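# Hand the bar over to the other gripper

## Task

Transfer the bar from the gripper now holding it to the opposite gripper, never setting it down on anything; at the end only the receiving gripper may hold it, and it must grasp the bar at its red end.

## Robot and tools

Robot: two UR12e-type arms, left_arm and right_arm, each with a two-finger parallel gripper (pad gap 0 to 50 mm). The point reported as end_effector_position sits midway between the finger pads; the fingertips extend 17.5 mm past it. Fingers point along the gripper's +z and close along its x. A camera block juts about 10 cm toward the gripper's -y and turns with it.

Frames: the scene frame has its origin at table height midway between the nominal bases, +z up, +x out over the table, left_arm on the +y side (image sides do not follow arm names). Calibrated bases: left_arm at (-0.018, +0.693, 0) m, right_arm at (+0.017, -0.689, 0) m, both nearly unrotated. Each arm reports its hand pose, quaternion (wxyz) and velocities in its own base frame; fixed cameras and the table use the scene frame. Reported poses can be a few cm off.

The 18-number row (used by execute_actions and move): one flat list covering both arms, always all 18 values in [-1, 1]. Order: left dx, dy, dz, rx, ry, rz, left gripper position, force_limit, speed, then the same nine for the right arm. dx, dy, dz, rx, ry, rz are offsets, not poses: they count from that arm's Hand target when the action or move begins, along that arm's own base axes, with rotation about the Hand target's position. Scale: 1.0 = 0.6 m for translation, 180 degrees for rotation; rx, ry, rz form a single rotation vector. Translations longer than 1.0 overall are shortened. Because each call starts from the current Hand target, sending the same offset twice moves twice. All zeros re-requests the current Hand target (useful when the hand stopped short). Orientation commands are clipped to 32 degrees from the measured orientation per step.

Gripper numbers are absolute settings, not offsets. position: +1 fully open, about -0.65 pads meet, -1 means close until blocked (use this to grip). force_limit: -1 about 20 N per pad, 0 about 102 N, +1 about 185 N. speed: -1 = 20 mm/s, 0 = 85, +1 = 150. Both default to +1. To leave a gripper unchanged, resend the exact values last sent (0 is a real command). New force or speed applies only after a position change of at least 0.01.

execute_actions(actions, cameras): actions is a list of actions; each action is up to 15 rows, one per 1/30 s step; a short action repeats its final row to fill 15 steps. Every row in an action counts from that action's start pose. An empty list returns the state plus all camera images.

move(target, speed, blend, stop_force, zero, blocking, cameras): straight-line path for each gripper toward target, one 18-number row or a list of up to 15 rows, all offsets measured from the same starting Hand targets. speed in m/s (0.002 to 3.2, default 0.25; rotation up to twice that in rad/s). blend in m rounds corners in a list (0 = stop at each). stop_force in N (4 to 120, one for both arms) ends an arm's path when its wrist sensor feels that much push; unreliable while the gripper rotates, and omit it when pulling away from a contact. zero (default true) re-zeros the sensor before the move. blocking=false returns after 0.5 s while motion continues (not allowed with stop_force). Paths do not avoid obstacles or the other arm; fast moves overshoot and lag. Keep paths away from an arm's own base. Result adds a move: line such as done, off_target, moving, held or fault, plus limits (paced = pose clipped, held = steps withheld by a check, including the arm-to-arm clearance check).

wait(seconds 0 to 10): lets time pass with commands held. stop(): brakes a running move; fingers keep moving. zoom_image(camera, region [x0,y0,x1,y1] pixels, at most 504x504) enlarges part of the newest image from cam_head_left, cam_head_right, cam_left_wrist or cam_right_wrist (each 672x504). zero_wrist_force(arm) tares that wrist sensor. read_manual returns licence text only. finished_scene(scene) ends the scene irreversibly; call it only once the bar is held alone by the receiving gripper at the red end.

Results: Hand target is the last commanded pose (after clipping); the gripper may rest short of it. object_status: 0 moving, 1 blocked while opening, 2 blocked while closing (holding something), 3 reached position or pads met (usually nothing held). Opening in mm is about (250 - position_measured) x 0.202. Wrist force and torque are in the gripper's own axes; a third line shows the peak since the last shown reading. Joint torques include arm weight. A MOTOR HOT line warns of heating; at 85 °C the arm brakes for 30 to 60 s, so avoid long outstretched holds or pushing at unreachable poses.

Avoid: letting the bar fall or leave the table; releasing while moving; hard hits or presses. About 150 N (±25) of outside force, or joint contact torque at the load limits (313, 313, 142, 51.3, 51.3, 51.3 N m), halts that arm for 10 s. Any moderate collision or squeeze between the two arms, including one gripper closing on the other's fingers, can fail the task. The arms are stiff, so even small overshoot into a firm contact may fault. Before releasing with the first gripper, confirm the receiving gripper reads object_status 2 on the red end.

Each tool is called after "Request:" by a JSON object that holds its "fn" and its "kwargs", one argument or row to a line.

## Session

Request:
{"fn": "execute_actions", "kwargs": {
  "actions": []
}}

Scene clock: 0.00 s.
left_arm: end_effector_position=(+0.4746, -0.6045, +0.1980) position_measured=107 object_status=3 end_effector_quat_wxyz=(-0.033, -0.239, +0.970, -0.027) | right_arm: end_effector_position=(+0.6290, +0.0000, +0.1905) position_measured=3 object_status=3 end_effector_quat_wxyz=(+0.000, +0.707, +0.707, +0.000)
Joint positions: left_arm=[-1.105 -1.347 1.899 -2.162 -1.647 -3.16] | right_arm=[3.422 -1.585 -2.144 -0.983 1.571 0.281]
Joint velocities: within noise
Joint torques (N m): no reading
Motor temperatures (°C): left_arm=[43 43 41 37 46 39] | right_arm=[48 46 44 43 48 43]
Wrist force (N): no reading
Wrist torque (N m): no reading
Wrist force, peak (N): no reading
Hand target: left_arm +0.4746, -0.6045, +0.1980; -0.033, -0.239, +0.970, -0.027 | right_arm +0.6290, +0.0000, +0.1905; +0.000, +0.707, +0.707, +0.000
Tool commands: left_gripper/position=+0.137255 left_gripper/force_limit=+1.0 left_gripper/speed=+1.0 right_gripper/position=+1.0 right_gripper/force_limit=+1.0 right_gripper/speed=+1.0

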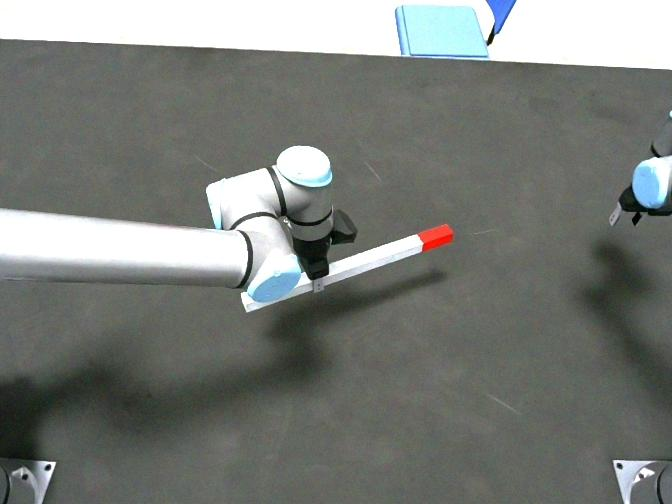

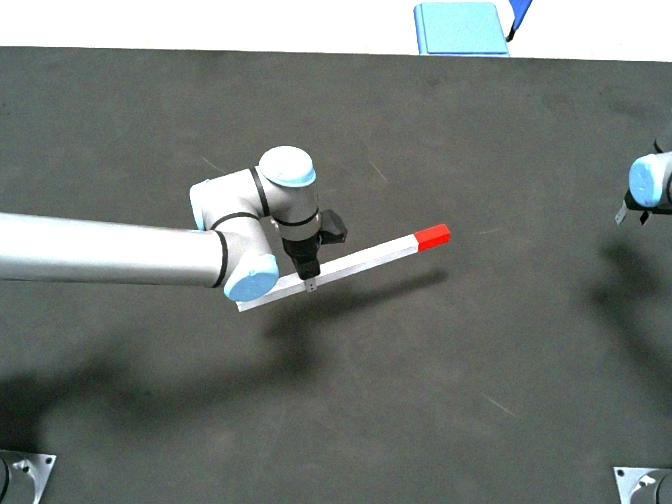

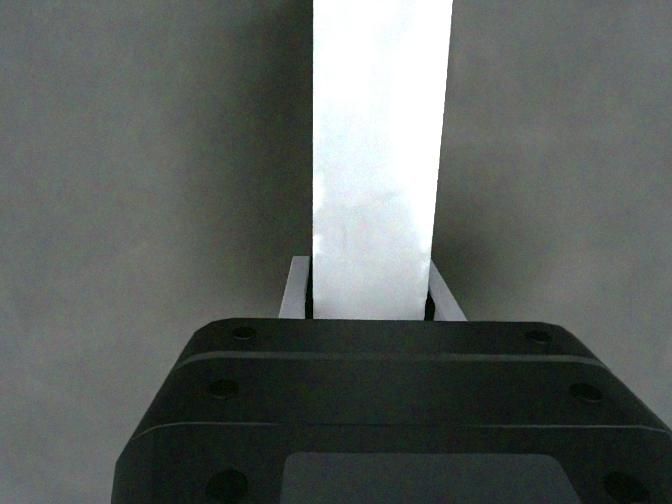

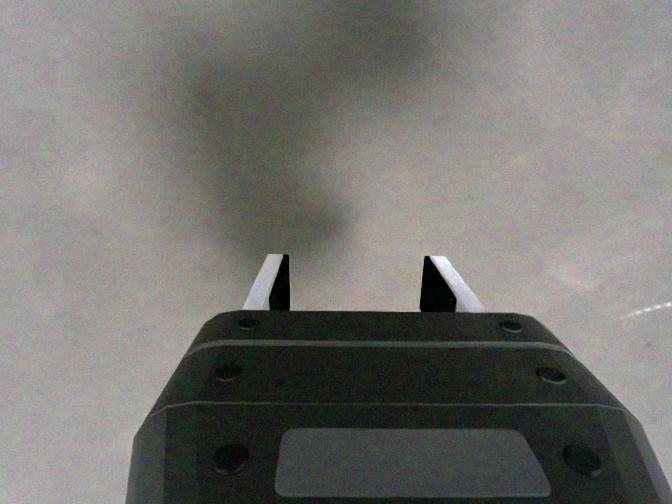

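Request:
{"fn": "move", "kwargs": {
  "target": [0,0,0,0,0,0,0.137255,1.0,1.0,-0.1195,0.784,0.2312,0.0041,0.032,0.6362,1.0,1.0,1.0],
  "speed": 0.5,
  "cameras": ["cam_head_left","cam_head_right","cam_right_wrist"]
}}

Scene clock: 121.40 s.
left_arm: end_effector_position=(+0.4746, -0.6045, +0.1980) position_measured=107 object_status=3 end_effector_quat_wxyz=(-0.033, -0.239, +0.970, -0.027) | right_arm: end_effector_position=(+0.5573, +0.4704, +0.3291) position_measured=3 object_status=3 end_effector_quat_wxyz=(-0.034, -0.213, +0.976, -0.026)
Joint positions: left_arm=[-1.105 -1.347 1.899 -2.162 -1.647 -3.16] | right_arm=[4.081 -1.68 -1.756 -1.362 1.576 -1.06]
Joint torques (N m): left_arm=[5.59 -70.99 -45.74 -4.89 -1.31 0.31] | right_arm=[-7.05 80.29 51.57 6.66 2.25 -2.07]
Wrist force (N): left_arm=[-0.3 0.5 0.1] | right_arm=[0.3 0.4 0.1]
Wrist torque (N m): left_arm=[0.03 0.05 0.00] | right_arm=[0.03 -0.12 -0.31]
Wrist force, peak (N): left_arm=[0.0 0.6 0.6] | right_arm=[0.0 3.1 -0.7]
Hand target: left_arm +0.4746, -0.6045, +0.1980; -0.033, -0.239, +0.970, -0.027 | right_arm +0.5573, +0.4704, +0.3293; -0.034, -0.213, +0.976, -0.026
Off the commanded pose: left_arm 0.000 m, 0 deg | right_arm 0.000 m, 0 deg.
move: done
Images, in order (width x height): cam_head_left 672x504, cam_head_right 672x504, cam_right_wrist 672x504.

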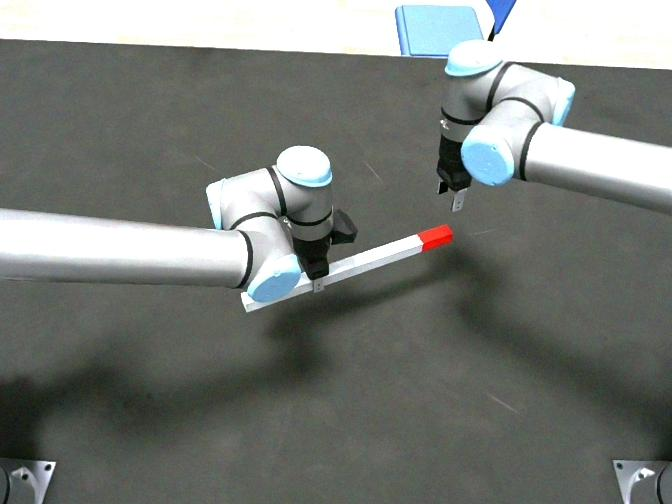

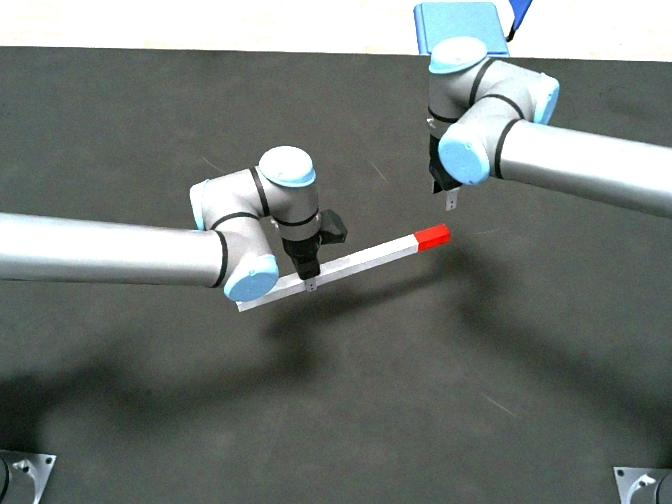

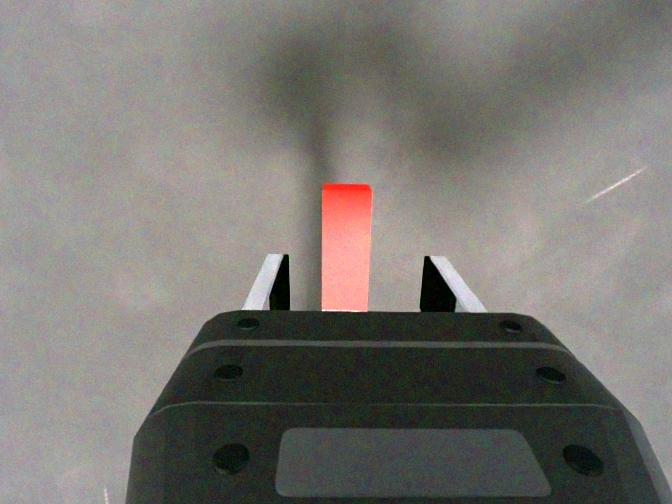

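Request:
{"fn": "zoom_image", "kwargs": {
  "camera": "cam_right_wrist",
  "region": [240, 160, 460, 330]
}}

Request:
{"fn": "zoom_image", "kwargs": {
  "camera": "cam_head_left",
  "region": [220, 160, 480, 340]
}}

Scaled by 2.291 from the camera's 672x504 image, which has a finer 960x720 frame.

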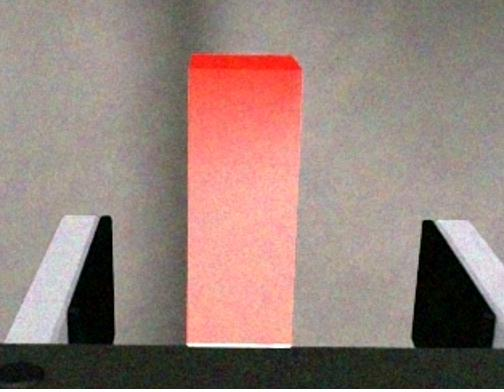

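Scaled by 1.938 from the camera's 672x504 image, which has a finer 960x720 frame.

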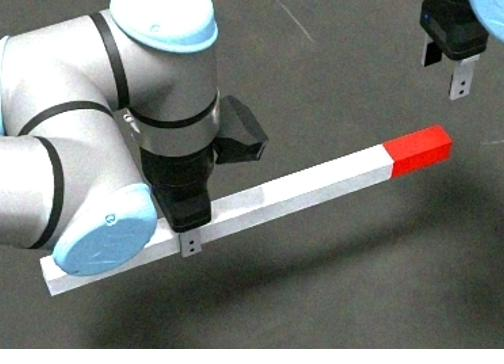

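Request:
{"fn": "move", "kwargs": {
  "target": [0,0,0,0,0,0,0.137255,1.0,1.0,-0.0223,0.0147,-0.2003,0,0,0,1.0,1.0,1.0],
  "speed": 0.15,
  "cameras": ["cam_head_left","cam_head_right","cam_left_wrist","cam_right_wrist"]
}}

Request:
{"fn": "zoom_image", "kwargs": {
  "camera": "cam_right_wrist",
  "region": [240, 100, 480, 330]
}}

Request:
{"fn": "zoom_image", "kwargs": {
  "camera": "cam_head_left",
  "region": [220, 160, 480, 340]
}}

Scene clock: 180.63 s.
left_arm: end_effector_position=(+0.4746, -0.6045, +0.1980) position_measured=107 object_status=3 end_effector_quat_wxyz=(-0.033, -0.239, +0.970, -0.027) | right_arm: end_effector_position=(+0.5439, +0.4793, +0.2090) position_measured=3 object_status=3 end_effector_quat_wxyz=(-0.034, -0.213, +0.976, -0.026)
Joint positions: left_arm=[-1.105 -1.347 1.899 -2.162 -1.648 -3.16] | right_arm=[4.103 -1.752 -1.9 -1.146 1.579 -1.039]
Joint torques (N m): left_arm=[5.11 -71.59 -45.24 -4.95 -1.43 -0.29] | right_arm=[-14.77 76.22 45.65 6.3 1.69 -2.06]
Wrist force (N): left_arm=[0.1 0.4 0.2] | right_arm=[0.6 0.3 0.2]
Wrist torque (N m): left_arm=[0.01 -0.01 0.00] | right_arm=[-0.07 -0.14 -0.26]
Wrist force, peak (N): left_arm=[0.1 0.8 0.2] | right_arm=[0.5 0.8 3.3]
Hand target: left_arm +0.4746, -0.6045, +0.1980; -0.033, -0.239, +0.970, -0.027 | right_arm +0.5440, +0.4792, +0.2091; -0.034, -0.213, +0.976, -0.026
Off the commanded pose: left_arm 0.000 m, 0 deg | right_arm 0.000 m, 0 deg.
move: done

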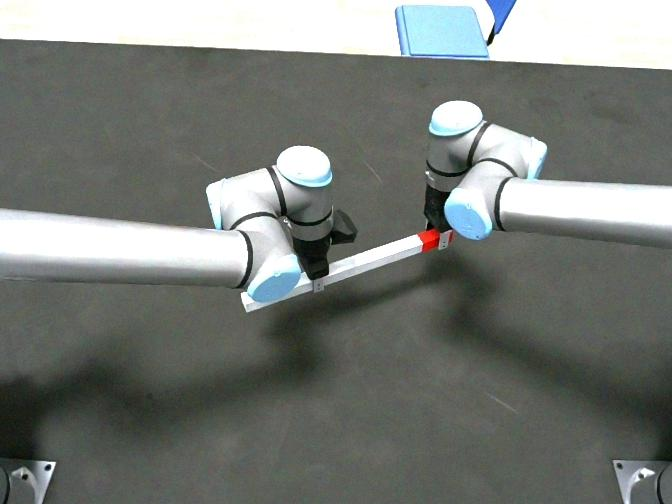

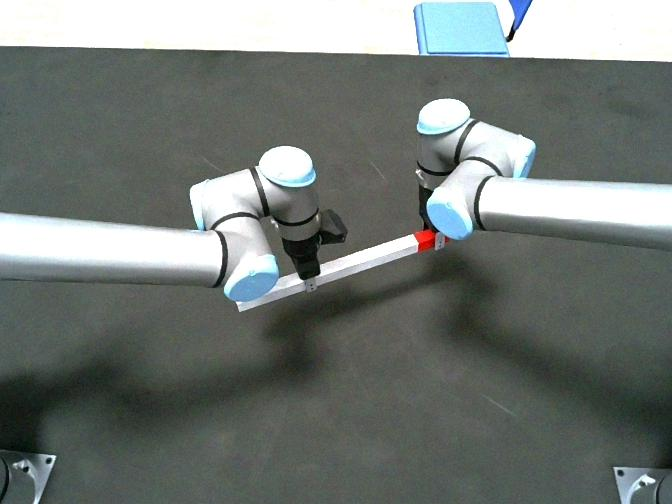

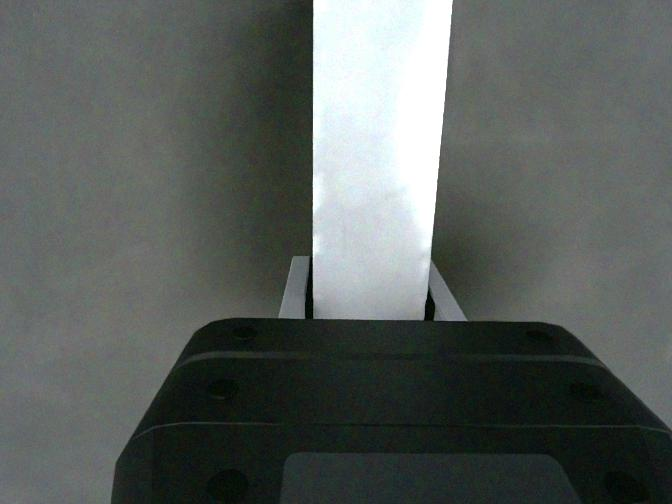

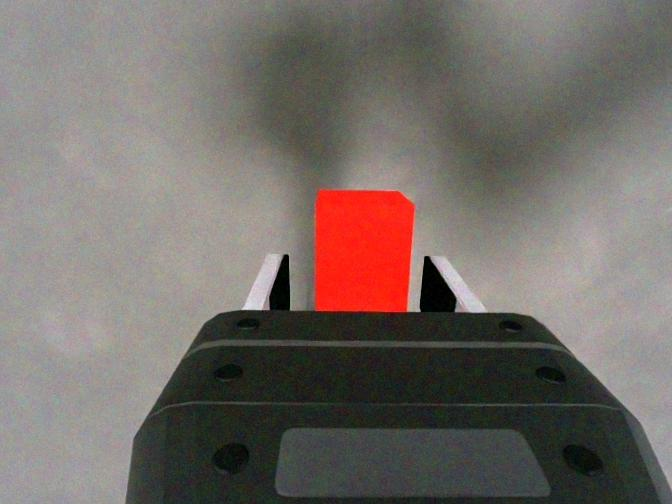

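Scaled by 2.100 from the camera's 672x504 image, which has a finer 960x720 frame.

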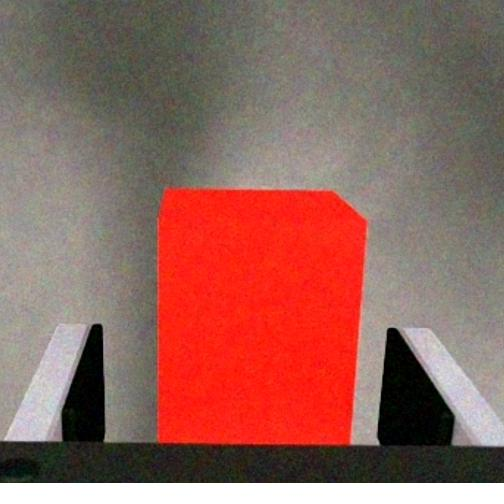

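Scaled by 1.938 from the camera's 672x504 image, which has a finer 960x720 frame.

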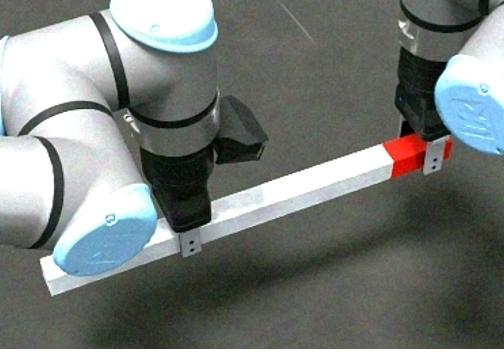

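Request:
{"fn": "move", "kwargs": {
  "target": [
    [0,0,0,0,0,0,0.137255,1.0,1.0,-0.0007,-0.0009,-0.0133,0,0,0,1.0,1.0,1.0],
    [0,0,0,0,0,0,0.137255,1.0,1.0,-0.0007,-0.0009,-0.0133,0,0,0,-1.0,1.0,-1.0]
  ],
  "speed": 0.1,
  "cameras": ["cam_head_left","cam_right_wrist"]
}}

Scene clock: 208.27 s.
left_arm: end_effector_position=(+0.4746, -0.6045, +0.1980) position_measured=107 object_status=3 end_effector_quat_wxyz=(-0.033, -0.239, +0.970, -0.027) | right_arm: end_effector_position=(+0.5435, +0.4787, +0.2011) position_measured=107 object_status=2 end_effector_quat_wxyz=(-0.034, -0.213, +0.976, -0.026)
Joint positions: left_arm=[-1.105 -1.347 1.899 -2.162 -1.648 -3.16] | right_arm=[4.103 -1.758 -1.909 -1.131 1.578 -1.039]
Joint torques (N m): left_arm=[5.6 -70.29 -44.9 -5.01 -1.03 -1.16] | right_arm=[14.24 80.17 53.8 5.64 -1.1 2.35]
Wrist force (N): left_arm=[-1.6 0.5 0.4] | right_arm=[2.0 0.2 0.0]
Wrist torque (N m): left_arm=[-0.05 0.48 -0.42] | right_arm=[-0.01 -0.61 -0.31]
Wrist force, peak (N): left_arm=[-1.9 0.9 0.0] | right_arm=[2.4 0.1 0.1]
Hand target: left_arm +0.4746, -0.6045, +0.1980; -0.033, -0.239, +0.970, -0.027 | right_arm +0.5435, +0.4787, +0.2011; -0.034, -0.213, +0.976, -0.026
Off the commanded pose: left_arm 0.000 m, 0 deg | right_arm 0.000 m, 0 deg.
move: done
Images, in order (width x height): cam_head_left 672x504, cam_right_wrist 672x504.

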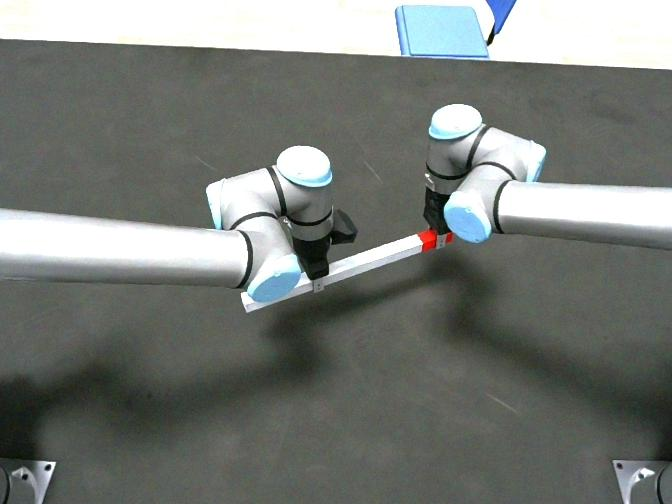

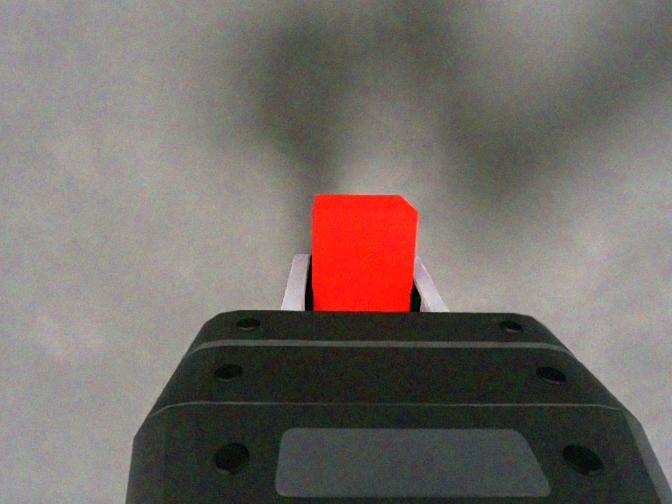

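Request:
{"fn": "move", "kwargs": {
  "target": [
    [0,0,0,0,0,0,1.0,1.0,-1.0,0,0,0,0,0,0,-1.0,1.0,-1.0],
    [0.0085,0.0114,0.166,0,0,0,1.0,1.0,-1.0,0,0,0,0,0,0,-1.0,1.0,-1.0]
  ],
  "speed": 0.15,
  "cameras": ["cam_head_left","cam_head_right","cam_left_wrist","cam_right_wrist"]
}}

Scene clock: 219.60 s.
left_arm: end_effector_position=(+0.4798, -0.5976, +0.2976) position_measured=3 object_status=3 end_effector_quat_wxyz=(-0.033, -0.239, +0.970, -0.027) | right_arm: end_effector_position=(+0.5435, +0.4787, +0.2011) position_measured=107 object_status=2 end_effector_quat_wxyz=(-0.034, -0.213, +0.976, -0.026)
Joint positions: left_arm=[-1.094 -1.426 1.8 -1.983 -1.648 -3.15] | right_arm=[4.103 -1.758 -1.909 -1.131 1.578 -1.039]
Joint torques (N m): left_arm=[-6.49 -72.58 -42.1 -4.22 -1.97 -0.47] | right_arm=[13.74 80.51 46.63 7.33 1.33 2.15]
Wrist force (N): left_arm=[-0.2 0.5 -2.7] | right_arm=[0.5 0.5 3.1]
Wrist torque (N m): left_arm=[0.28 0.05 -0.04] | right_arm=[0.65 -0.18 -0.20]
Wrist force, peak (N): left_arm=[0.1 0.5 -5.9] | right_arm=[0.3 0.7 3.6]
Hand target: left_arm +0.4797, -0.5976, +0.2976; -0.033, -0.239, +0.970, -0.027 | right_arm +0.5435, +0.4787, +0.2011; -0.034, -0.213, +0.976, -0.026
Off the commanded pose: left_arm 0.000 m, 0 deg | right_arm 0.000 m, 0 deg.
move: done

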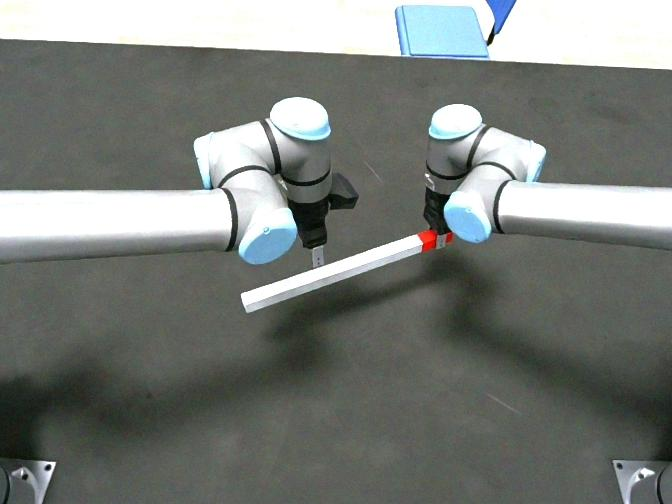

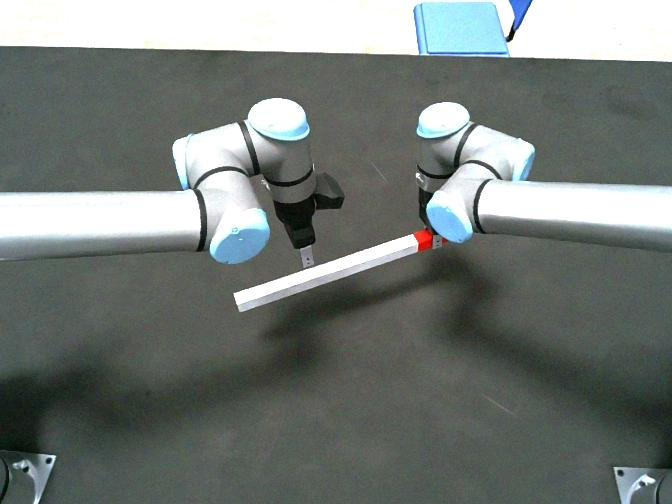

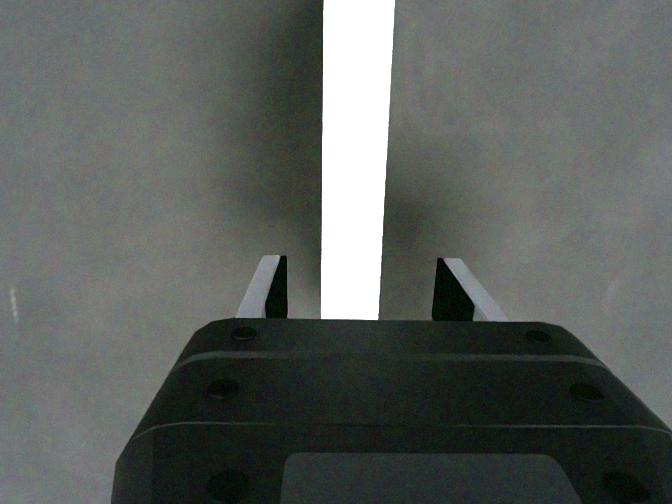

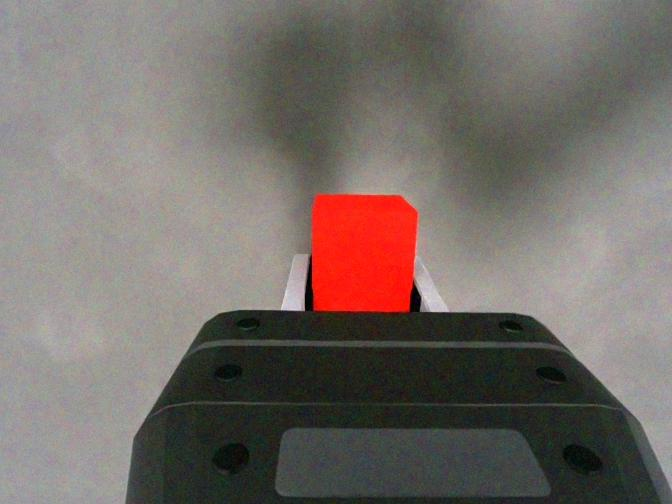

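Request:
{"fn": "finished_scene", "kwargs": {
  "scene": 1
}}

The scene is finished: the task was done.


## Next scene

The same job, from a new start.

Request:
{"fn": "execute_actions", "kwargs": {
  "actions": []
}}

Scene clock: 0.00 s.
left_arm: end_effector_position=(+0.3806, -0.6824, +0.1851) position_measured=132 object_status=3 end_effector_quat_wxyz=(+0.130, +0.786, -0.603, -0.042) | right_arm: end_effector_position=(+0.6290, +0.0000, +0.1905) position_measured=3 object_status=3 end_effector_quat_wxyz=(+0.000, +0.707, +0.707, +0.000)
Joint positions: left_arm=[-1.188 -1.3 1.89 -2.222 -1.839 1.683] | right_arm=[3.422 -1.585 -2.144 -0.983 1.571 0.281]
Joint velocities: within noise
Joint torques (N m): no reading
Motor temperatures (°C): left_arm=[42 41 41 37 44 39] | right_arm=[46 45 43 43 47 42]
Wrist force (N): no reading
Wrist torque (N m): no reading
Wrist force, peak (N): no reading
Hand target: left_arm +0.3806, -0.6824, +0.1851; +0.130, +0.786, -0.603, -0.042 | right_arm +0.6290, +0.0000, +0.1905; +0.000, +0.707, +0.707, +0.000
Tool commands: left_gripper/position=-0.027451 left_gripper/force_limit=+1.0 left_gripper/speed=+1.0 right_gripper/position=+1.0 right_gripper/force_limit=+1.0 right_gripper/speed=+1.0

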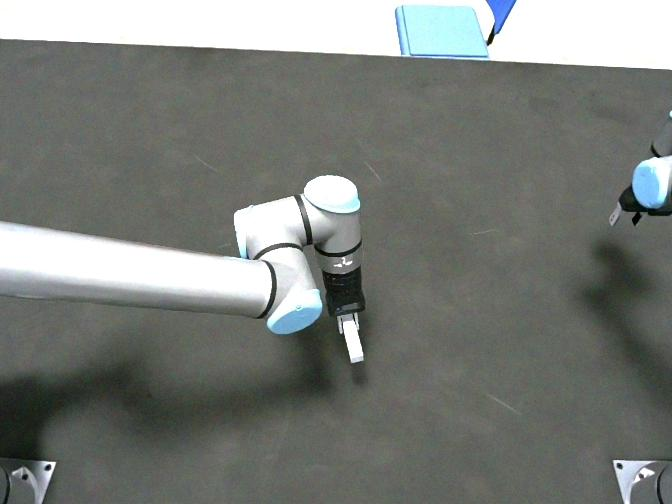

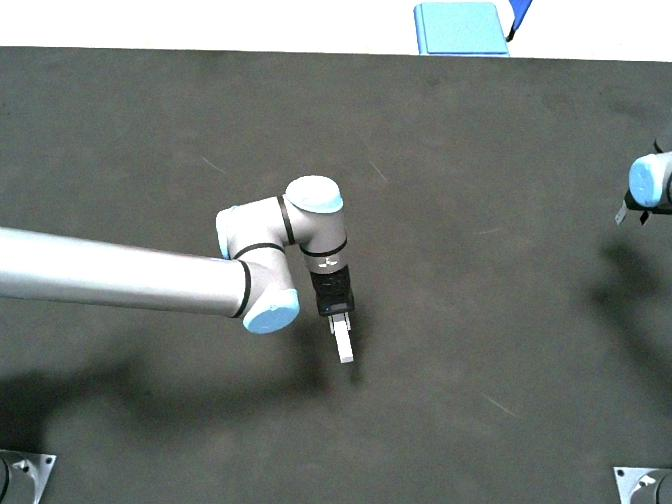

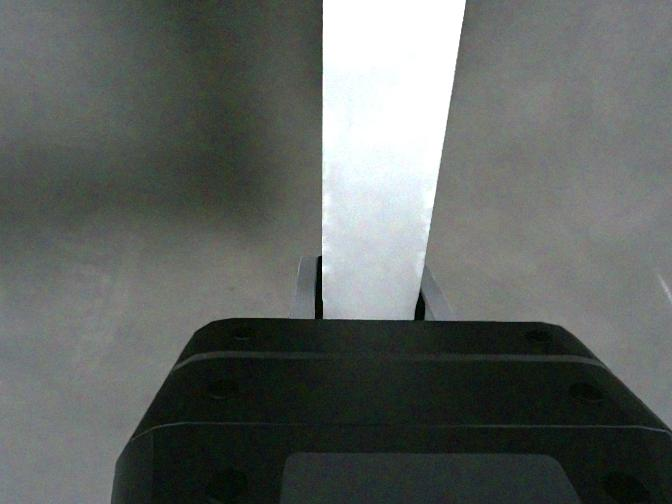

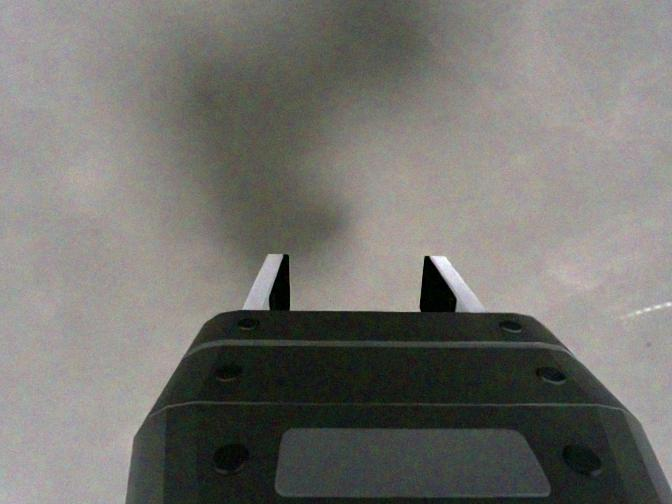

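Request:
{"fn": "move", "kwargs": {
  "target": [0.157,0.1843,0.0415,0,0,-0.4311,-0.027451,1.0,1.0,-0.1033,0.8308,0.2742,0.0388,0.016,0.6369,1.0,1.0,1.0],
  "speed": 0.5,
  "cameras": ["cam_head_left","cam_head_right","cam_right_wrist"]
}}

Request:
{"fn": "zoom_image", "kwargs": {
  "camera": "cam_right_wrist",
  "region": [220, 120, 480, 330]
}}

Request:
{"fn": "zoom_image", "kwargs": {
  "camera": "cam_head_left",
  "region": [220, 130, 480, 340]
}}

Scene clock: 70.93 s.
left_arm: end_effector_position=(+0.4749, -0.5718, +0.2101) position_measured=132 object_status=3 end_effector_quat_wxyz=(-0.075, -0.235, +0.962, +0.115) | right_arm: end_effector_position=(+0.5670, +0.4985, +0.3549) position_measured=3 object_status=3 end_effector_quat_wxyz=(-0.051, -0.214, +0.975, +0.021)
Joint positions: left_arm=[-1.08 -1.285 1.742 -1.767 -1.658 3.166] | right_arm=[4.057 -1.705 -1.688 -1.37 1.669 -1.09]
Joint torques (N m): left_arm=[-4.16 -74.46 -52.62 -6.57 -1.3 1.89] | right_arm=[-12.96 81.48 56.33 6.15 -0.55 -2.25]
Wrist force (N): left_arm=[0.0 0.2 -0.5] | right_arm=[0.6 0.1 0.4]
Wrist torque (N m): left_arm=[0.08 0.00 0.12] | right_arm=[-0.10 -0.11 -0.18]
Wrist force, peak (N): left_arm=[-0.1 1.2 0.4] | right_arm=[0.1 3.1 -0.7]
Hand target: left_arm +0.4748, -0.5718, +0.2100; -0.075, -0.235, +0.962, +0.115 | right_arm +0.5671, +0.4985, +0.3551; -0.051, -0.214, +0.975, +0.021
Off the commanded pose: left_arm 0.000 m, 0 deg | right_arm 0.000 m, 0 deg.
move: done
Images, in order (width x height): cam_head_left 672x504, cam_head_right 672x504, cam_right_wrist 672x504.

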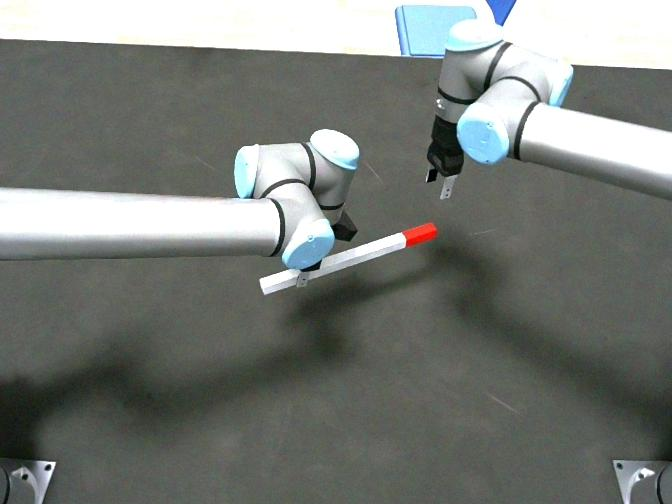

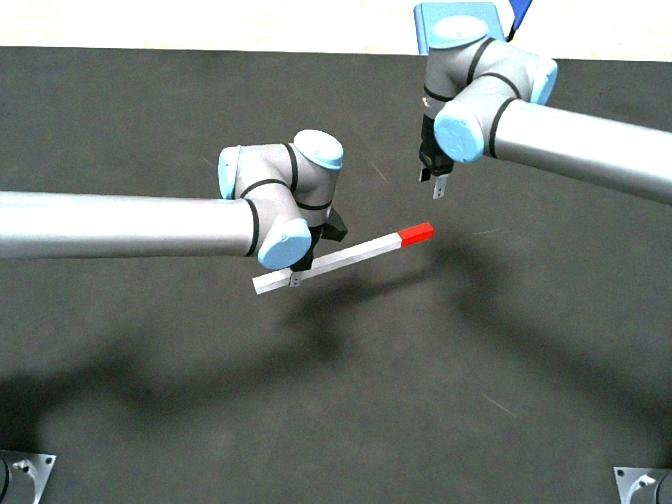

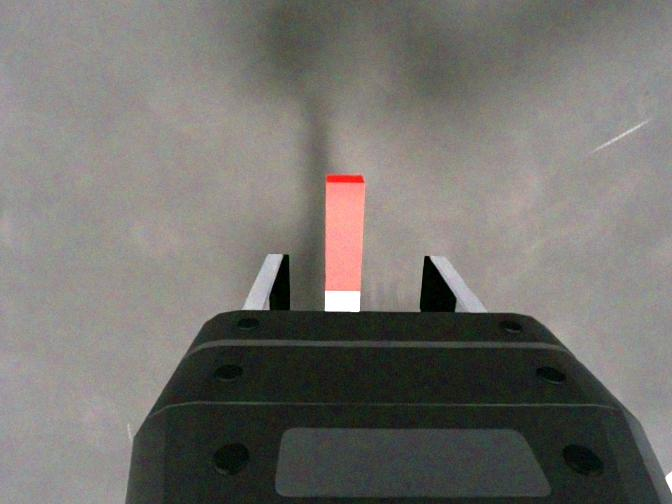

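Scaled by 1.938 from the camera's 672x504 image, which has a finer 960x720 frame.

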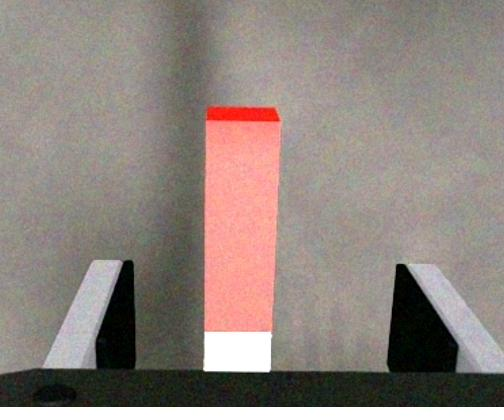

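Scaled by 1.938 from the camera's 672x504 image, which has a finer 960x720 frame.

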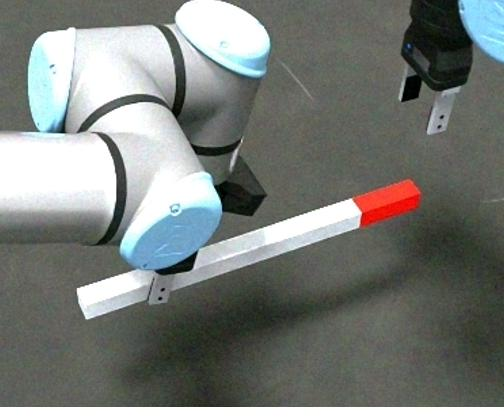

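Request:
{"fn": "move", "kwargs": {
  "target": [
    [0,0,0,0,0,0,-0.027451,1.0,1.0,-0.0381,0.0323,-0.2382,0,0,0,1.0,1.0,1.0],
    [0,0,0,0,0,0,-0.027451,1.0,1.0,-0.0381,0.0323,-0.2382,0,0,0,-1.0,1.0,-1.0]
  ],
  "speed": 0.15,
  "cameras": ["cam_head_left","cam_right_wrist"]
}}

Request:
{"fn": "zoom_image", "kwargs": {
  "camera": "cam_head_left",
  "region": [220, 130, 480, 340]
}}

Scene clock: 104.40 s.
left_arm: end_effector_position=(+0.4748, -0.5718, +0.2100) position_measured=132 object_status=3 end_effector_quat_wxyz=(-0.075, -0.235, +0.962, +0.115) | right_arm: end_effector_position=(+0.5442, +0.5179, +0.2121) position_measured=133 object_status=0 end_effector_quat_wxyz=(-0.051, -0.214, +0.975, +0.021)
Joint positions: left_arm=[-1.08 -1.285 1.742 -1.767 -1.658 3.166] | right_arm=[4.097 -1.786 -1.862 -1.112 1.671 -1.05]
Joint torques (N m): left_arm=[-10.09 -68.28 -38.42 -6.89 0.16 3.23] | right_arm=[-18.94 88.92 38.12 6.35 -1.39 -3.36]
Wrist force (N): left_arm=[0.7 -0.1 -0.6] | right_arm=[0.3 -0.1 0.1]
Wrist torque (N m): left_arm=[0.06 0.29 0.23] | right_arm=[-0.18 -0.50 0.00]
Wrist force, peak (N): left_arm=[0.5 -0.2 -1.0] | right_arm=[1.0 0.2 3.3]
Hand target: left_arm +0.4748, -0.5718, +0.2100; -0.075, -0.235, +0.962, +0.115 | right_arm +0.5442, +0.5179, +0.2121; -0.051, -0.214, +0.975, +0.021
Off the commanded pose: left_arm 0.000 m, 0 deg | right_arm 0.000 m, 0 deg.
move: done
Images, in order (width x height): cam_head_left 672x504, cam_right_wrist 672x504.

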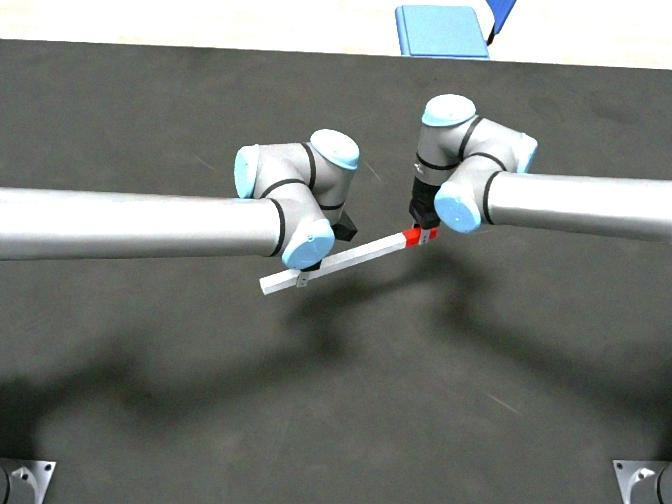

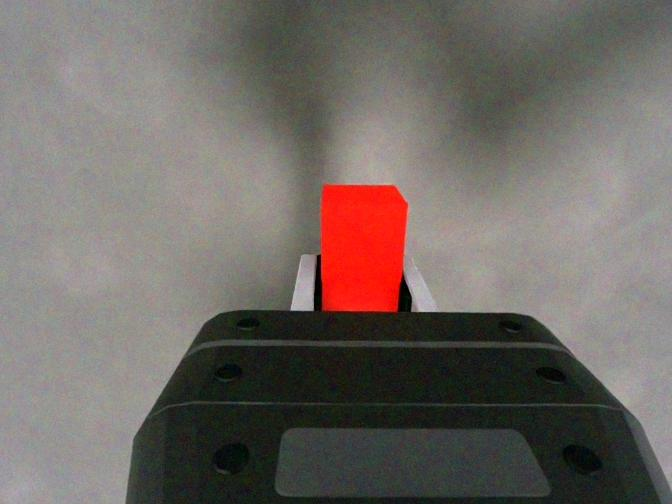

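Scaled by 1.938 from the camera's 672x504 image, which has a finer 960x720 frame.

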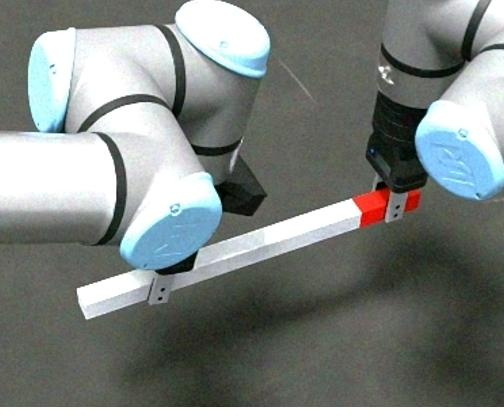

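Request:
{"fn": "wait", "kwargs": {
  "seconds": 0
}}

Scene clock: 107.47 s.
left_arm: end_effector_position=(+0.4748, -0.5718, +0.2100) position_measured=132 object_status=3 end_effector_quat_wxyz=(-0.075, -0.235, +0.962, +0.115) | right_arm: end_effector_position=(+0.5442, +0.5178, +0.2121) position_measured=133 object_status=2 end_effector_quat_wxyz=(-0.051, -0.214, +0.975, +0.021)
Joint positions: left_arm=[-1.08 -1.285 1.742 -1.767 -1.658 3.166] | right_arm=[4.097 -1.786 -1.862 -1.112 1.671 -1.05]
Joint torques (N m): left_arm=[-7.43 -70.51 -39.68 -5.62 0.18 2.52] | right_arm=[-16.41 85.93 40.3 3.71 -1.47 -2.84]
Wrist force (N): left_arm=[0.7 0.1 -1.0] | right_arm=[0.3 0.0 0.1]
Wrist torque (N m): left_arm=[0.09 0.30 0.23] | right_arm=[-0.17 -0.48 0.00]
Wrist force, peak (N): left_arm=[0.5 0.2 -1.3] | right_arm=[0.4 0.1 0.7]
Hand target: left_arm +0.4748, -0.5718, +0.2100; -0.075, -0.235, +0.962, +0.115 | right_arm +0.5442, +0.5179, +0.2121; -0.051, -0.214, +0.975, +0.021
Tool commands: left_gripper/position=-0.027451 left_gripper/force_limit=+1.0 left_gripper/speed=+1.0 right_gripper/position=-1.0 right_gripper/force_limit=+1.0 right_gripper/speed=-1.0
Off the commanded pose: left_arm 0.000 m, 0 deg | right_arm 0.000 m, 0 deg.

Request:
{"fn": "move", "kwargs": {
  "target": [
    [0,0,0,0,0,0,1.0,1.0,-1.0,0,0,0,0,0,0,-1.0,1.0,-1.0],
    [0.033,-0.0308,0.1605,0,0,0,1.0,1.0,-1.0,0,0,0,0,0,0,-1.0,1.0,-1.0]
  ],
  "speed": 0.15,
  "cameras": ["cam_head_left","cam_right_wrist"]
}}

Scene clock: 116.07 s.
left_arm: end_effector_position=(+0.4947, -0.5902, +0.3062) position_measured=3 object_status=3 end_effector_quat_wxyz=(-0.075, -0.235, +0.962, +0.115) | right_arm: end_effector_position=(+0.5442, +0.5178, +0.2121) position_measured=133 object_status=2 end_effector_quat_wxyz=(-0.051, -0.214, +0.975, +0.021)
Joint positions: left_arm=[-1.069 -1.3 1.581 -1.59 -1.655 3.176] | right_arm=[4.097 -1.786 -1.862 -1.112 1.671 -1.05]
Joint torques (N m): left_arm=[-5.37 -69.03 -53.37 -2.5 0.14 -0.47] | right_arm=[-10.16 79.92 45.05 4.38 0.62 -2.88]
Wrist force (N): left_arm=[-0.1 0.3 -2.4] | right_arm=[0.5 -0.2 2.3]
Wrist torque (N m): left_arm=[0.28 0.04 -0.04] | right_arm=[0.19 -0.13 -0.07]
Wrist force, peak (N): left_arm=[0.2 0.5 -5.3] | right_arm=[0.7 -0.2 2.6]
Hand target: left_arm +0.4946, -0.5903, +0.3063; -0.075, -0.235, +0.962, +0.115 | right_arm +0.5442, +0.5179, +0.2121; -0.051, -0.214, +0.975, +0.021
Off the commanded pose: left_arm 0.000 m, 0 deg | right_arm 0.000 m, 0 deg.
move: done
Images, in order (width x height): cam_head_left 672x504, cam_right_wrist 672x504.

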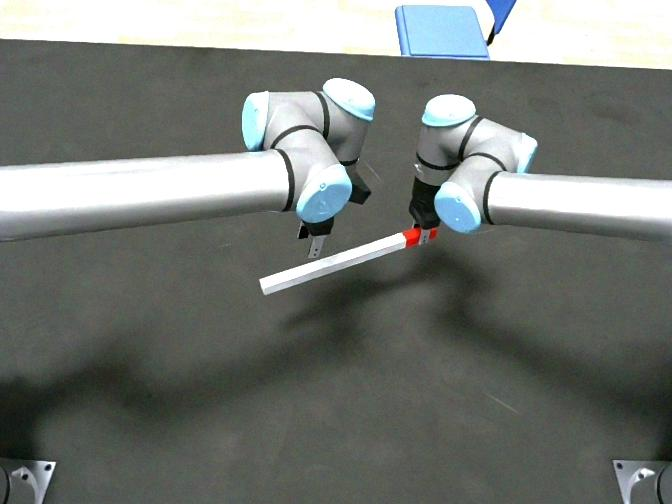

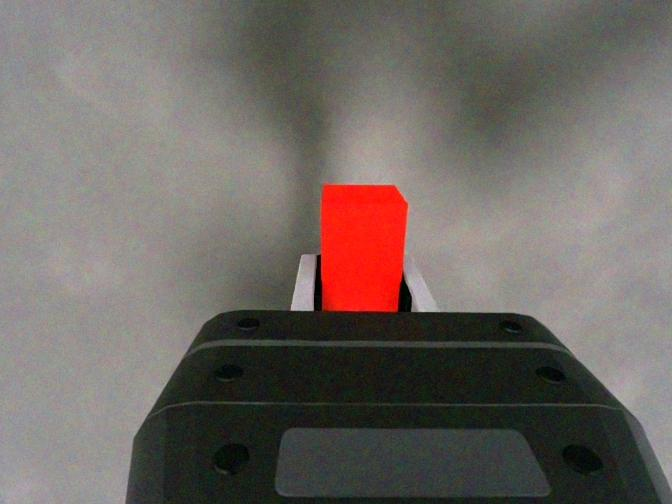

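The right gripper alone now holds the bar by its red end, and the left gripper is clear of it.

Request:
{"fn": "finished_scene", "kwargs": {
  "scene": 2
}}

The scene is finished: the task was done.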